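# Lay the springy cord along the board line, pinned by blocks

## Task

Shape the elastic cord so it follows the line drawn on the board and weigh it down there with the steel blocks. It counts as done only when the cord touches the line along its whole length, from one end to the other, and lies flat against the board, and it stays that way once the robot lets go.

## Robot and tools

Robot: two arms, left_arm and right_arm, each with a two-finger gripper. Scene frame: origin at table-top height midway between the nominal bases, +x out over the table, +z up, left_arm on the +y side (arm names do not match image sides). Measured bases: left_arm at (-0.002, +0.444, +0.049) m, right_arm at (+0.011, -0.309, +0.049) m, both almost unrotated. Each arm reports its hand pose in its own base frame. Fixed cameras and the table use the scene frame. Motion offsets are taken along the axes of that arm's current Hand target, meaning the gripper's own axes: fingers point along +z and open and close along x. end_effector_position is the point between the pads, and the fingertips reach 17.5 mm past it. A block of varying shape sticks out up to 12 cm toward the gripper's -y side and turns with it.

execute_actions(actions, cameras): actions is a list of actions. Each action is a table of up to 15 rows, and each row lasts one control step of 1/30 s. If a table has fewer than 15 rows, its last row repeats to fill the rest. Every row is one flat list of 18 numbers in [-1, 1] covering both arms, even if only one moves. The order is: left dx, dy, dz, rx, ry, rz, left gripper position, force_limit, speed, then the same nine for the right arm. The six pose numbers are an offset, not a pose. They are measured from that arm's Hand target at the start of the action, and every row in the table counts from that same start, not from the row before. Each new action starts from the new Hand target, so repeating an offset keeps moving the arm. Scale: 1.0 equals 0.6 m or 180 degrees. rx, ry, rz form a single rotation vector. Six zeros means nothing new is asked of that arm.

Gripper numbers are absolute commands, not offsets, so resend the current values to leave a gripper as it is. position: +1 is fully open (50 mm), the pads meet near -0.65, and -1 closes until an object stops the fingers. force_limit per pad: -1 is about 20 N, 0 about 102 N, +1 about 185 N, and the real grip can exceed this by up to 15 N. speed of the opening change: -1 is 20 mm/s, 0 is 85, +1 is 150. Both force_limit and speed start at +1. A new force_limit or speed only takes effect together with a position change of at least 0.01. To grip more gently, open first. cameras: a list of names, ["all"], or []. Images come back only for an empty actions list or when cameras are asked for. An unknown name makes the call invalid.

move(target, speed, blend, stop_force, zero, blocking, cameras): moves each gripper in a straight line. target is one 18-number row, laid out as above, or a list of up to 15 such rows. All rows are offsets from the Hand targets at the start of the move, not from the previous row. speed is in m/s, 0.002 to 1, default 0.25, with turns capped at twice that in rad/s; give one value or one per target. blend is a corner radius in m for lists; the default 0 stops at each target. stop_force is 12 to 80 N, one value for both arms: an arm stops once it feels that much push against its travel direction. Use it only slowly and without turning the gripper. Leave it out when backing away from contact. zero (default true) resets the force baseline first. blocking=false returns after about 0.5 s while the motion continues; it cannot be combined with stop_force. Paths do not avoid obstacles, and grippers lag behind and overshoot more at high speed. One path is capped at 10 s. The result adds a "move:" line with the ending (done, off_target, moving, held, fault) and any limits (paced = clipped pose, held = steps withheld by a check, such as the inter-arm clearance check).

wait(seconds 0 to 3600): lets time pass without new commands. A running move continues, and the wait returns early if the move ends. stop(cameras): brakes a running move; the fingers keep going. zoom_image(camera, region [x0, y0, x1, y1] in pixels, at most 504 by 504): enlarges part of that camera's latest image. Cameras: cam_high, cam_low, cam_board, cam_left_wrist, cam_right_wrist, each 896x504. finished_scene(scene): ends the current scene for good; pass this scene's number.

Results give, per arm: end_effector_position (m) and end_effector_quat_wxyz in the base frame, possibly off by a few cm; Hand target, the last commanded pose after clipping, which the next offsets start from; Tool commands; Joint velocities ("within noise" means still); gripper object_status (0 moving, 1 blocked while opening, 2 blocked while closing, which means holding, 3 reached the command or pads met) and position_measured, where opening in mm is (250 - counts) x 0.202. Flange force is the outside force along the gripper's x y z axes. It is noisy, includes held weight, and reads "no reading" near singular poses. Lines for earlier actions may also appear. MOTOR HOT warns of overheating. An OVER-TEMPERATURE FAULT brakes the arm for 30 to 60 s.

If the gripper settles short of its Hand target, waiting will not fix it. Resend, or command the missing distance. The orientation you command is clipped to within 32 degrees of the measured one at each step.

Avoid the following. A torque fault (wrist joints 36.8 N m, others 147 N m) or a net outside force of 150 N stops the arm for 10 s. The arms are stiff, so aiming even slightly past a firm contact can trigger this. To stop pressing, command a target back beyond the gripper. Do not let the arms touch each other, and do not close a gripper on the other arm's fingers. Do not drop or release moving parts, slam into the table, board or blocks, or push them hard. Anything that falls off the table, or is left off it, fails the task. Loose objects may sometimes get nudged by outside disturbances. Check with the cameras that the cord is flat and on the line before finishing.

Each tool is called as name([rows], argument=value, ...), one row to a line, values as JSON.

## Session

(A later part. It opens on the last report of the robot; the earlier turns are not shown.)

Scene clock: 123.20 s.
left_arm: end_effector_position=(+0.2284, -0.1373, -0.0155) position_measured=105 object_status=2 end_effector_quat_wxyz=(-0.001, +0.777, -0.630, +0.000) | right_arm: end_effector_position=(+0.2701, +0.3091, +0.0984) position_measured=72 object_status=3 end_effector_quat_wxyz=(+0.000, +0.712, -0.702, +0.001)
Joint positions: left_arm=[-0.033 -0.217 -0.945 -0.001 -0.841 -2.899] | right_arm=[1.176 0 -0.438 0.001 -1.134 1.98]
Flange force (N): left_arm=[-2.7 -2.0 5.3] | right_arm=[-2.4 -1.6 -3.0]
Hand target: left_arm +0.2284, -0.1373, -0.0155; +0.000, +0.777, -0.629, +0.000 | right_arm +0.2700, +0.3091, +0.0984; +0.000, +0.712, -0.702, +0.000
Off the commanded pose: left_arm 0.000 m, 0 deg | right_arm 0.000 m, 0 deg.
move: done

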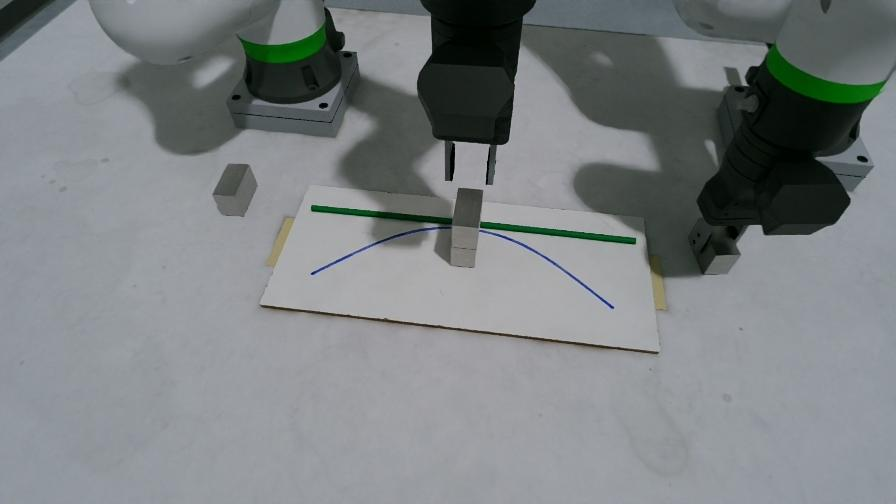

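move([
  [0,0,-0.1008,0,0,0,-1,-0.5,-0.5,0,0,0,0,0,0,0.54,-0.5,-0.5],
  [0.182,0.1078,-0.1008,0,0,0.0544,-1,-0.5,-0.5,0.5327,0.085,0.0723,0,0,-0.015,0.54,-0.5,-0.5],
], speed=0.25, blend=[0.01,0])

move(target=[0,0,0,0,0,0,-1,-0.5,-0.5,0,0,0,0,0,0,1,1,1], cameras=["cam_right_wrist","cam_board"])

zoom_image(camera="cam_right_wrist", region=[350, 80, 650, 330])

zoom_image(camera="cam_board", region=[540, 120, 700, 250])

Scene clock: 134.70 s.
left_arm: end_effector_position=(+0.1878, -0.2576, +0.0449) position_measured=105 object_status=2 end_effector_quat_wxyz=(-0.001, +0.720, -0.694, +0.000) | right_arm: end_effector_position=(+0.2237, -0.0112, +0.0553) position_measured=72 object_status=3 end_effector_quat_wxyz=(+0.000, +0.729, -0.685, +0.000)
Joint positions: left_arm=[-0.522 -0.179 -0.74 -0.001 -1.009 -2.581] | right_arm=[0.571 -0.553 -0.945 0.001 -1.179 2.632]
Flange force (N): left_arm=[-1.7 -2.3 5.3] | right_arm=[-2.2 -1.9 -2.4]
Hand target: left_arm +0.1877, -0.2576, +0.0449; -0.001, +0.720, -0.694, +0.000 | right_arm +0.2237, -0.0112, +0.0553; +0.000, +0.729, -0.685, +0.000
Off the commanded pose: left_arm 0.000 m, 0 deg | right_arm 0.000 m, 0 deg.
move: done

Scene clock: 135.20 s.
left_arm: end_effector_position=(+0.1878, -0.2576, +0.0449) position_measured=105 object_status=2 end_effector_quat_wxyz=(-0.001, +0.720, -0.694, +0.000) | right_arm: end_effector_position=(+0.2237, -0.0112, +0.0553) position_measured=3 object_status=3 end_effector_quat_wxyz=(+0.000, +0.729, -0.685, +0.000)
Joint positions: left_arm=[-0.522 -0.179 -0.74 -0.001 -1.009 -2.581] | right_arm=[0.571 -0.553 -0.945 0.001 -1.179 2.632]
Flange force (N): left_arm=[-1.3 -2.6 5.4] | right_arm=[0.2 -3.0 -2.6]
Hand target: left_arm +0.1877, -0.2576, +0.0449; -0.001, +0.720, -0.694, +0.000 | right_arm +0.2237, -0.0112, +0.0553; +0.000, +0.729, -0.685, +0.000
Off the commanded pose: left_arm 0.000 m, 0 deg | right_arm 0.000 m, 0 deg.
move: done
cam_right_wrist: T_world_to_cam=[[0.07849, -0.99687, -0.00978, -0.01853], [-0.93779, -0.07716, 0.33852, 0.20475], [-0.33821, -0.01739, -0.94091, 0.25824]] pos_world=[0.28081, 0.00182, 0.17349]
Images, in order (width x height): cam_board 896x504, cam_right_wrist 896x504.

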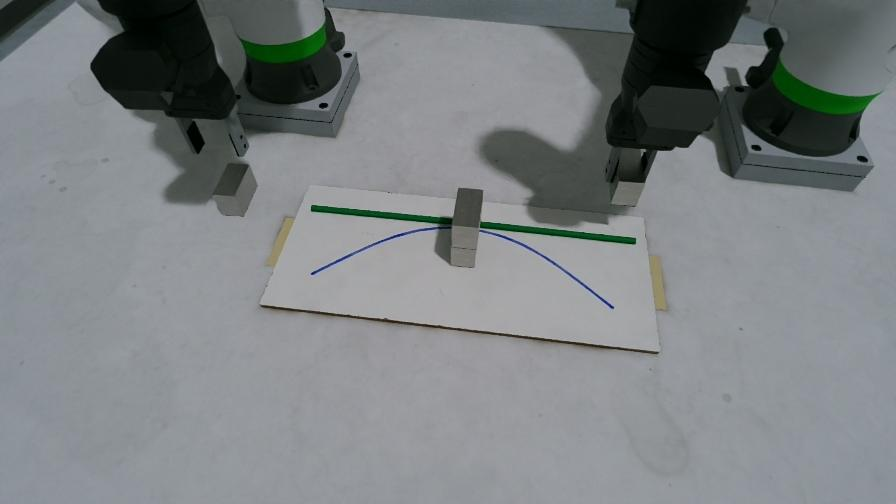

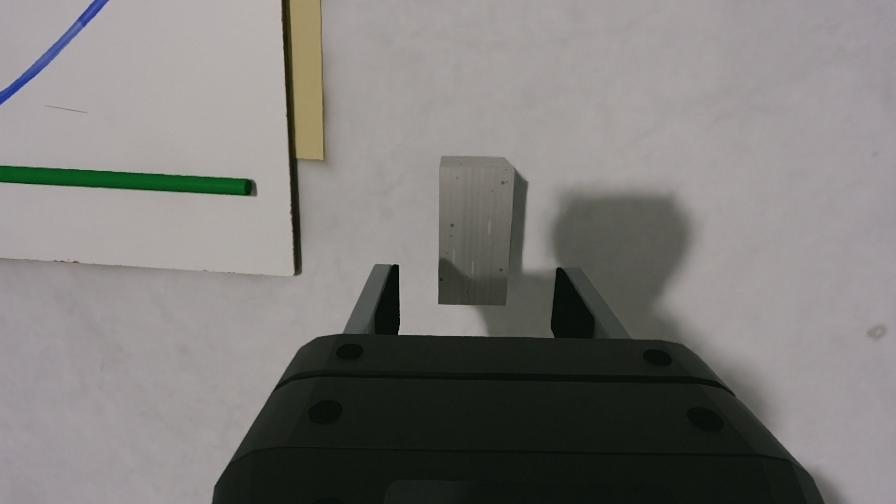

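Scaled by 1.680 from the camera's image (finer frame: 1280x720).

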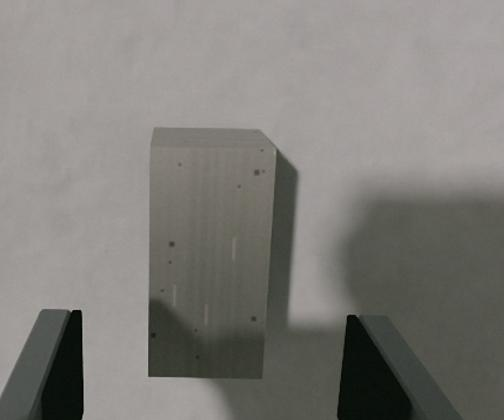

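Scaled by 3.150 from the camera's image (finer frame: 1280x720).

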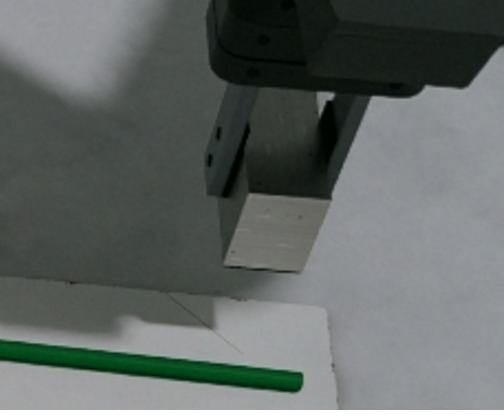

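move(target=[0,0,0,0,0,0,-1,-0.5,-0.5,0.0013,0.0008,0.118,0,0,0,1,1,1], speed=0.15)

move(target=[0,0,0,0,0,0,-1,-0.5,-0.5,0,0,0,0,0,0,-1,-0.5,-0.5])

move([
  [0,0,0,0,0,0,-1,-0.5,-0.5,0,0,-0.1,0,0,0,-1,-0.5,-0.5],
  [0,0,0,0,0,0,-1,-0.5,-0.5,-0.2172,0.0394,-0.1,0,0,0.0154,-1,-0.5,-0.5],
], speed=0.2, blend=[0.01,0], cameras=["cam_board"])

zoom_image(camera="cam_board", region=[220, 100, 400, 250])

Scene clock: 148.07 s.
left_arm: end_effector_position=(+0.1878, -0.2576, +0.0449) position_measured=105 object_status=2 end_effector_quat_wxyz=(-0.001, +0.720, -0.694, +0.000) | right_arm: end_effector_position=(+0.2233, -0.0121, -0.0155) position_measured=3 object_status=3 end_effector_quat_wxyz=(+0.000, +0.729, -0.685, +0.001)
Joint positions: left_arm=[-0.522 -0.179 -0.74 -0.001 -1.009 -2.581] | right_arm=[0.568 -0.393 -1.057 0.002 -0.907 2.634]
Flange force (N): left_arm=[-1.8 -2.5 5.2] | right_arm=no reading
Hand target: left_arm +0.1877, -0.2576, +0.0449; -0.001, +0.720, -0.694, +0.000 | right_arm +0.2233, -0.0121, -0.0155; +0.000, +0.729, -0.685, +0.000
Off the commanded pose: left_arm 0.000 m, 0 deg | right_arm 0.000 m, 0 deg.
move: done

Scene clock: 148.67 s.
left_arm: end_effector_position=(+0.1878, -0.2576, +0.0449) position_measured=105 object_status=2 end_effector_quat_wxyz=(-0.001, +0.720, -0.694, +0.000) | right_arm: end_effector_position=(+0.2233, -0.0121, -0.0155) position_measured=104 object_status=0 end_effector_quat_wxyz=(+0.000, +0.729, -0.685, +0.000)
Joint positions: left_arm=[-0.522 -0.179 -0.74 -0.001 -1.009 -2.581] | right_arm=[0.568 -0.393 -1.057 0.001 -0.907 2.634]
Flange force (N): left_arm=[-2.2 -2.0 5.1] | right_arm=no reading
Hand target: left_arm +0.1877, -0.2576, +0.0449; -0.001, +0.720, -0.694, +0.000 | right_arm +0.2233, -0.0121, -0.0155; +0.000, +0.729, -0.685, +0.000
Off the commanded pose: left_arm 0.000 m, 0 deg | right_arm 0.000 m, 0 deg.
move: done

Scene clock: 150.30 s.
left_arm: end_effector_position=(+0.1878, -0.2576, +0.0449) position_measured=105 object_status=2 end_effector_quat_wxyz=(-0.001, +0.720, -0.694, +0.000) | right_arm: end_effector_position=(+0.1916, +0.1166, +0.0443) position_measured=104 object_status=2 end_effector_quat_wxyz=(+0.000, +0.712, -0.702, +0.001)
Joint positions: left_arm=[-0.522 -0.179 -0.74 -0.001 -1.009 -2.581] | right_arm=[1.166 -0.532 -0.963 0.001 -1.141 1.988]
Flange force (N): left_arm=[-2.1 -2.6 5.0] | right_arm=[-2.9 -1.3 2.8]
Hand target: left_arm +0.1877, -0.2576, +0.0449; -0.001, +0.720, -0.694, +0.000 | right_arm +0.1916, +0.1166, +0.0444; +0.000, +0.712, -0.702, +0.000
Off the commanded pose: left_arm 0.000 m, 0 deg | right_arm 0.000 m, 0 deg.
move: done

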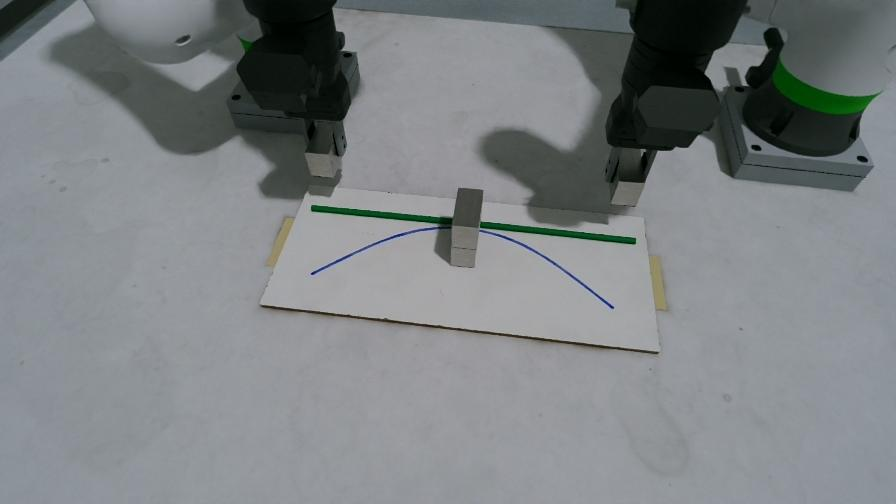

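Scaled by 2.800 from the camera's image (finer frame: 1280x720).

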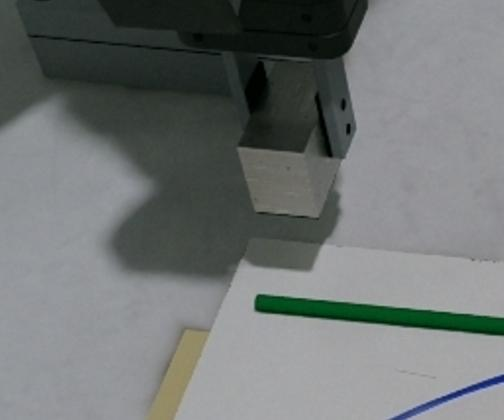

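move([
  [0,0,0.0872,0,0,0,-1,-0.5,-0.5,0,0,0.0872,0,0,0,-1,-0.5,-0.5],
  [-0.001,-0.1743,0.0872,0,0,0.2222,-1,-0.5,-0.5,-0.0013,-0.1747,0.0872,0,0,-0.2222,-1,-0.5,-0.5],
], speed=[0.1,0.05], cameras=["cam_board","cam_left_wrist","cam_right_wrist"])

zoom_image(camera="cam_board", region=[290, 190, 470, 300])

zoom_image(camera="cam_board", region=[450, 200, 630, 320])

Scene clock: 169.83 s.
left_arm: end_effector_position=(+0.2923, -0.2530, -0.0073) position_measured=105 object_status=2 end_effector_quat_wxyz=(+0.000, -0.440, +0.898, +0.000) | right_arm: end_effector_position=(+0.2965, +0.1187, -0.0079) position_measured=104 object_status=2 end_effector_quat_wxyz=(+0.000, +0.909, -0.417, +0.000)
Joint positions: left_arm=[-0.371 0.104 -0.622 -0.001 -0.844 -3.43] | right_arm=[0.801 -0.069 -0.801 0.002 -0.839 3.051]
Flange force (N): left_arm=[-1.6 -0.3 5.8] | right_arm=[0.0 -1.9 3.3]
Hand target: left_arm +0.2923, -0.2530, -0.0073; +0.000, -0.440, +0.898, +0.000 | right_arm +0.2965, +0.1187, -0.0079; +0.000, +0.909, -0.417, +0.000
Off the commanded pose: left_arm 0.000 m, 0 deg | right_arm 0.000 m, 0 deg.
move: done
cam_left_wrist: T_world_to_cam=[[-0.61881, -0.78526, 0.02073, -0.01135], [-0.73191, 0.58595, 0.34779, 0.37906], [-0.28526, 0.20004, -0.93734, 0.25624]] pos_world=[0.34352, -0.28228, 0.10859]
cam_right_wrist: T_world_to_cam=[[0.66569, -0.74617, -0.00956, -0.09929], [-0.69982, -0.62868, 0.33912, 0.29936], [-0.25905, -0.21906, -0.94069, 0.22617]] pos_world=[0.33419, 0.16366, 0.11029]

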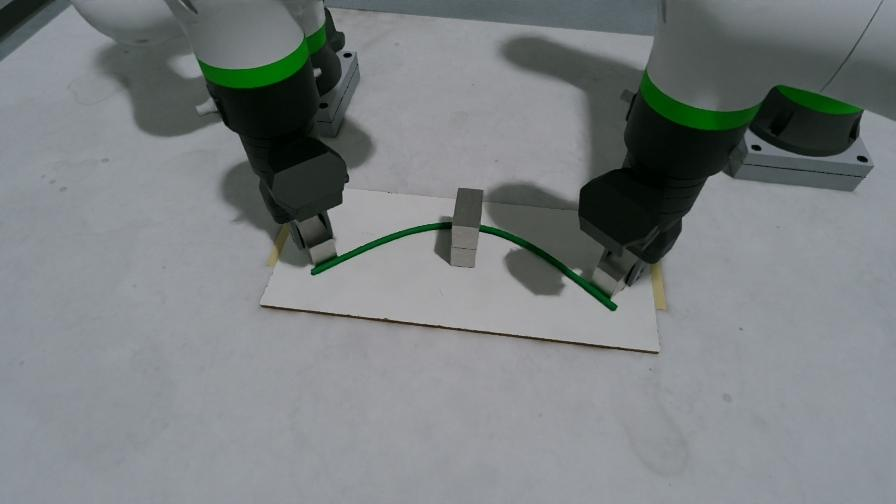

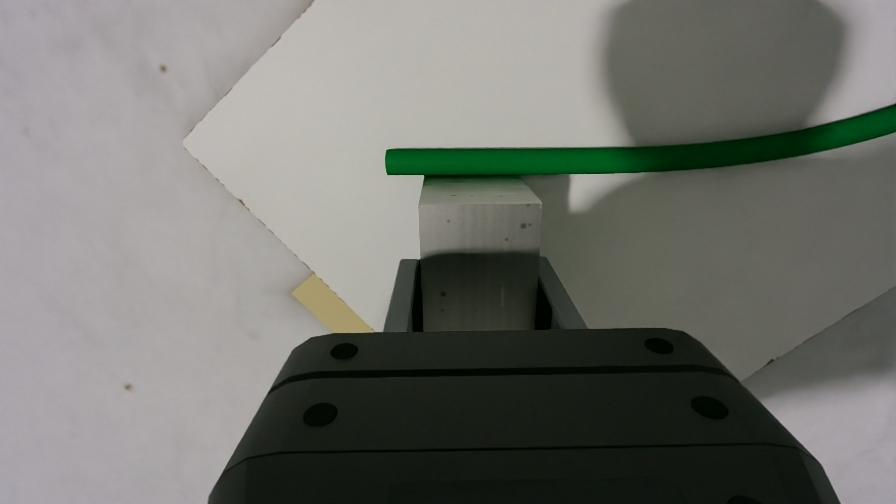

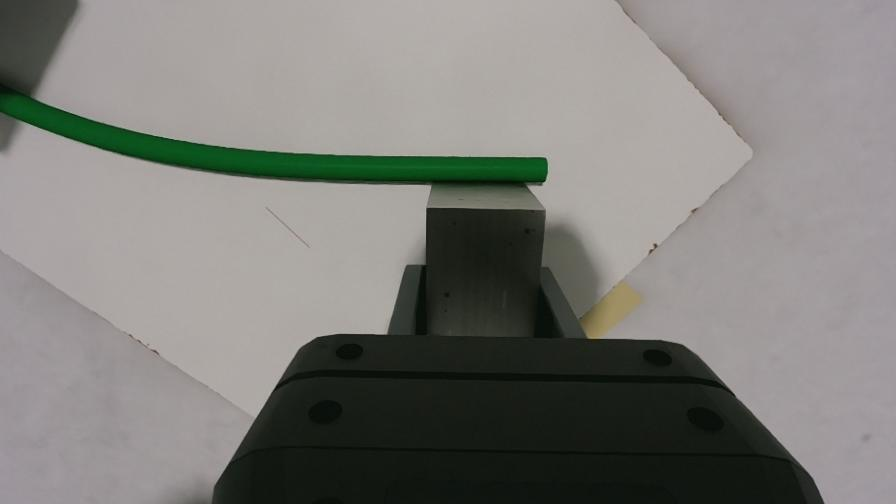

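Scaled by 2.800 from the camera's image (finer frame: 1280x720).

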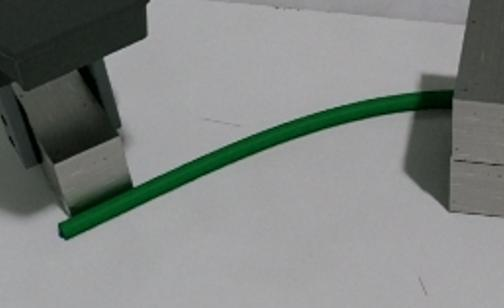

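Scaled by 2.800 from the camera's image (finer frame: 1280x720).

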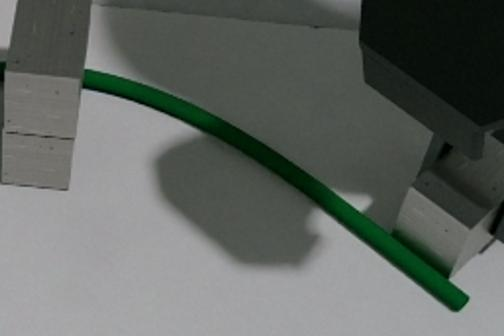

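move(target=[0,0,0.012,0,0,0,-1,-0.5,-0.5,0,0,0.012,0,0,0,-1,-0.5,-0.5], speed=0.005, stop_force=12)

move(target=[0,0,-0.0015,0,0,0,-1,-0.5,-0.5,0,0,-0.0015,0,0,0,-1,-0.5,-0.5], speed=0.01)

move(target=[0,0,0,0,0,0,0.65,-0.5,-1,0,0,0,0,0,0,0.65,-0.5,-1])

move(target=[0,0,-0.2,0,0,0,0.65,-0.5,-1,0,0,-0.2,0,0,0,0.65,-0.5,-1], speed=0.15, cameras=["cam_board","cam_left_wrist","cam_right_wrist"])

zoom_image(camera="cam_board", region=[290, 190, 640, 320])

Scene clock: 178.27 s.
left_arm: end_effector_position=(+0.2923, -0.2530, -0.0088) position_measured=105 object_status=2 end_effector_quat_wxyz=(+0.000, -0.440, +0.898, +0.000) | right_arm: end_effector_position=(+0.2965, +0.1187, -0.0097) position_measured=104 object_status=2 end_effector_quat_wxyz=(+0.000, +0.909, -0.417, +0.000)
Joint positions: left_arm=[-0.371 0.107 -0.623 -0.001 -0.84 -3.43] | right_arm=[0.801 -0.065 -0.803 0.001 -0.833 3.051]
Flange force (N): left_arm=[-4.8 8.8 -21.3] | right_arm=[-3.3 6.7 -26.9]
Hand target: left_arm +0.2923, -0.2530, -0.0088; +0.000, -0.440, +0.898, +0.000 (not the last commanded pose) | right_arm +0.2965, +0.1187, -0.0097; +0.000, +0.909, -0.417, +0.000 (not the last commanded pose)
Off the commanded pose: left_arm 0.006 m, 0 deg | right_arm 0.005 m, 0 deg.
move: contact (left_arm, right_arm)

Scene clock: 178.77 s.
left_arm: end_effector_position=(+0.2923, -0.2530, -0.0079) position_measured=105 object_status=2 end_effector_quat_wxyz=(+0.000, -0.440, +0.898, +0.000) | right_arm: end_effector_position=(+0.2965, +0.1187, -0.0088) position_measured=104 object_status=2 end_effector_quat_wxyz=(+0.000, +0.909, -0.417, +0.000)
Joint positions: left_arm=[-0.371 0.105 -0.623 -0.001 -0.842 -3.43] | right_arm=[0.801 -0.067 -0.802 0.001 -0.836 3.051]
Flange force (N): left_arm=[-3.3 1.0 5.6] | right_arm=[0.4 -1.7 2.9]
Hand target: left_arm +0.2923, -0.2530, -0.0079; +0.000, -0.440, +0.898, +0.000 | right_arm +0.2965, +0.1187, -0.0088; +0.000, +0.909, -0.417, +0.000
Off the commanded pose: left_arm 0.000 m, 0 deg | right_arm 0.000 m, 0 deg.
move: done

Scene clock: 179.50 s.
left_arm: end_effector_position=(+0.2923, -0.2530, -0.0079) position_measured=56 object_status=0 end_effector_quat_wxyz=(+0.001, -0.440, +0.898, +0.000) | right_arm: end_effector_position=(+0.2965, +0.1187, -0.0087) position_measured=56 object_status=3 end_effector_quat_wxyz=(+0.000, +0.909, -0.417, +0.000)
Joint positions: left_arm=[-0.371 0.105 -0.623 -0.001 -0.842 -3.43] | right_arm=[0.801 -0.067 -0.802 0.001 -0.836 3.051]
Flange force (N): left_arm=[-2.6 -0.7 0.3] | right_arm=[0.0 -1.9 -2.3]
Hand target: left_arm +0.2923, -0.2530, -0.0079; +0.000, -0.440, +0.898, +0.000 | right_arm +0.2965, +0.1187, -0.0088; +0.000, +0.909, -0.417, +0.000
Off the commanded pose: left_arm 0.000 m, 0 deg | right_arm 0.000 m, 0 deg.
move: done

Scene clock: 180.73 s.
left_arm: end_effector_position=(+0.2921, -0.2532, +0.1121) position_measured=56 object_status=3 end_effector_quat_wxyz=(+0.000, -0.440, +0.898, +0.000) | right_arm: end_effector_position=(+0.2964, +0.1188, +0.1112) position_measured=56 object_status=3 end_effector_quat_wxyz=(+0.000, +0.909, -0.417, +0.000)
Joint positions: left_arm=[-0.372 -0.079 -0.478 -0.001 -1.171 -3.43] | right_arm=[0.802 -0.271 -0.638 0.001 -1.204 3.051]
Flange force (N): left_arm=[-2.6 0.2 0.2] | right_arm=[0.6 -3.1 -2.6]
Hand target: left_arm +0.2922, -0.2531, +0.1121; +0.000, -0.440, +0.898, +0.000 | right_arm +0.2964, +0.1188, +0.1112; +0.000, +0.909, -0.417, +0.000
Off the commanded pose: left_arm 0.000 m, 0 deg | right_arm 0.000 m, 0 deg.
move: done
cam_left_wrist: T_world_to_cam=[[-0.61881, -0.78526, 0.02097, -0.01401], [-0.73189, 0.58603, 0.34772, 0.33755], [-0.28534, 0.19983, -0.93737, 0.36812]] pos_world=[0.34342, -0.28238, 0.22799]
cam_right_wrist: T_world_to_cam=[[0.66563, -0.74621, -0.00976, -0.09794], [-0.69979, -0.62866, 0.33922, 0.25893], [-0.25927, -0.21897, -0.94066, 0.33826]] pos_world=[0.33409, 0.16376, 0.22939]

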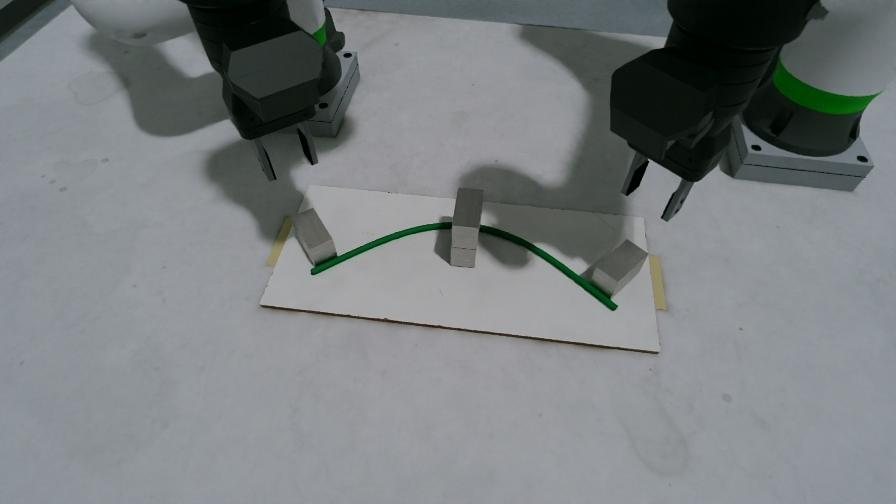

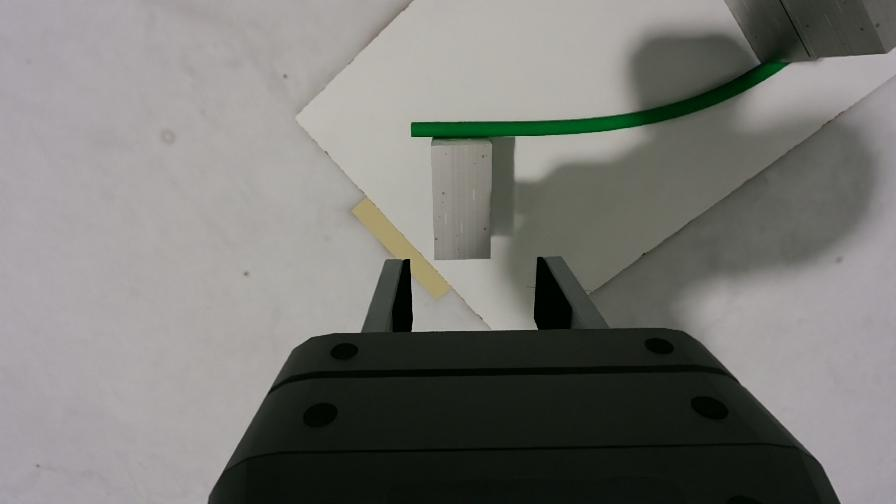

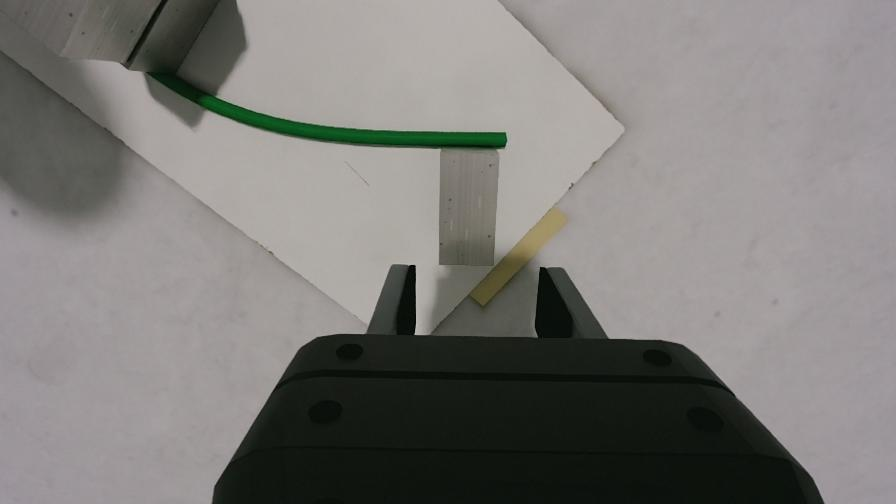

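Scaled by 1.440 from the camera's image (finer frame: 1280x720).

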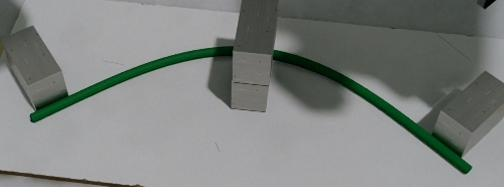

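finished_scene(scene=2)

The scene is finished: the task was done.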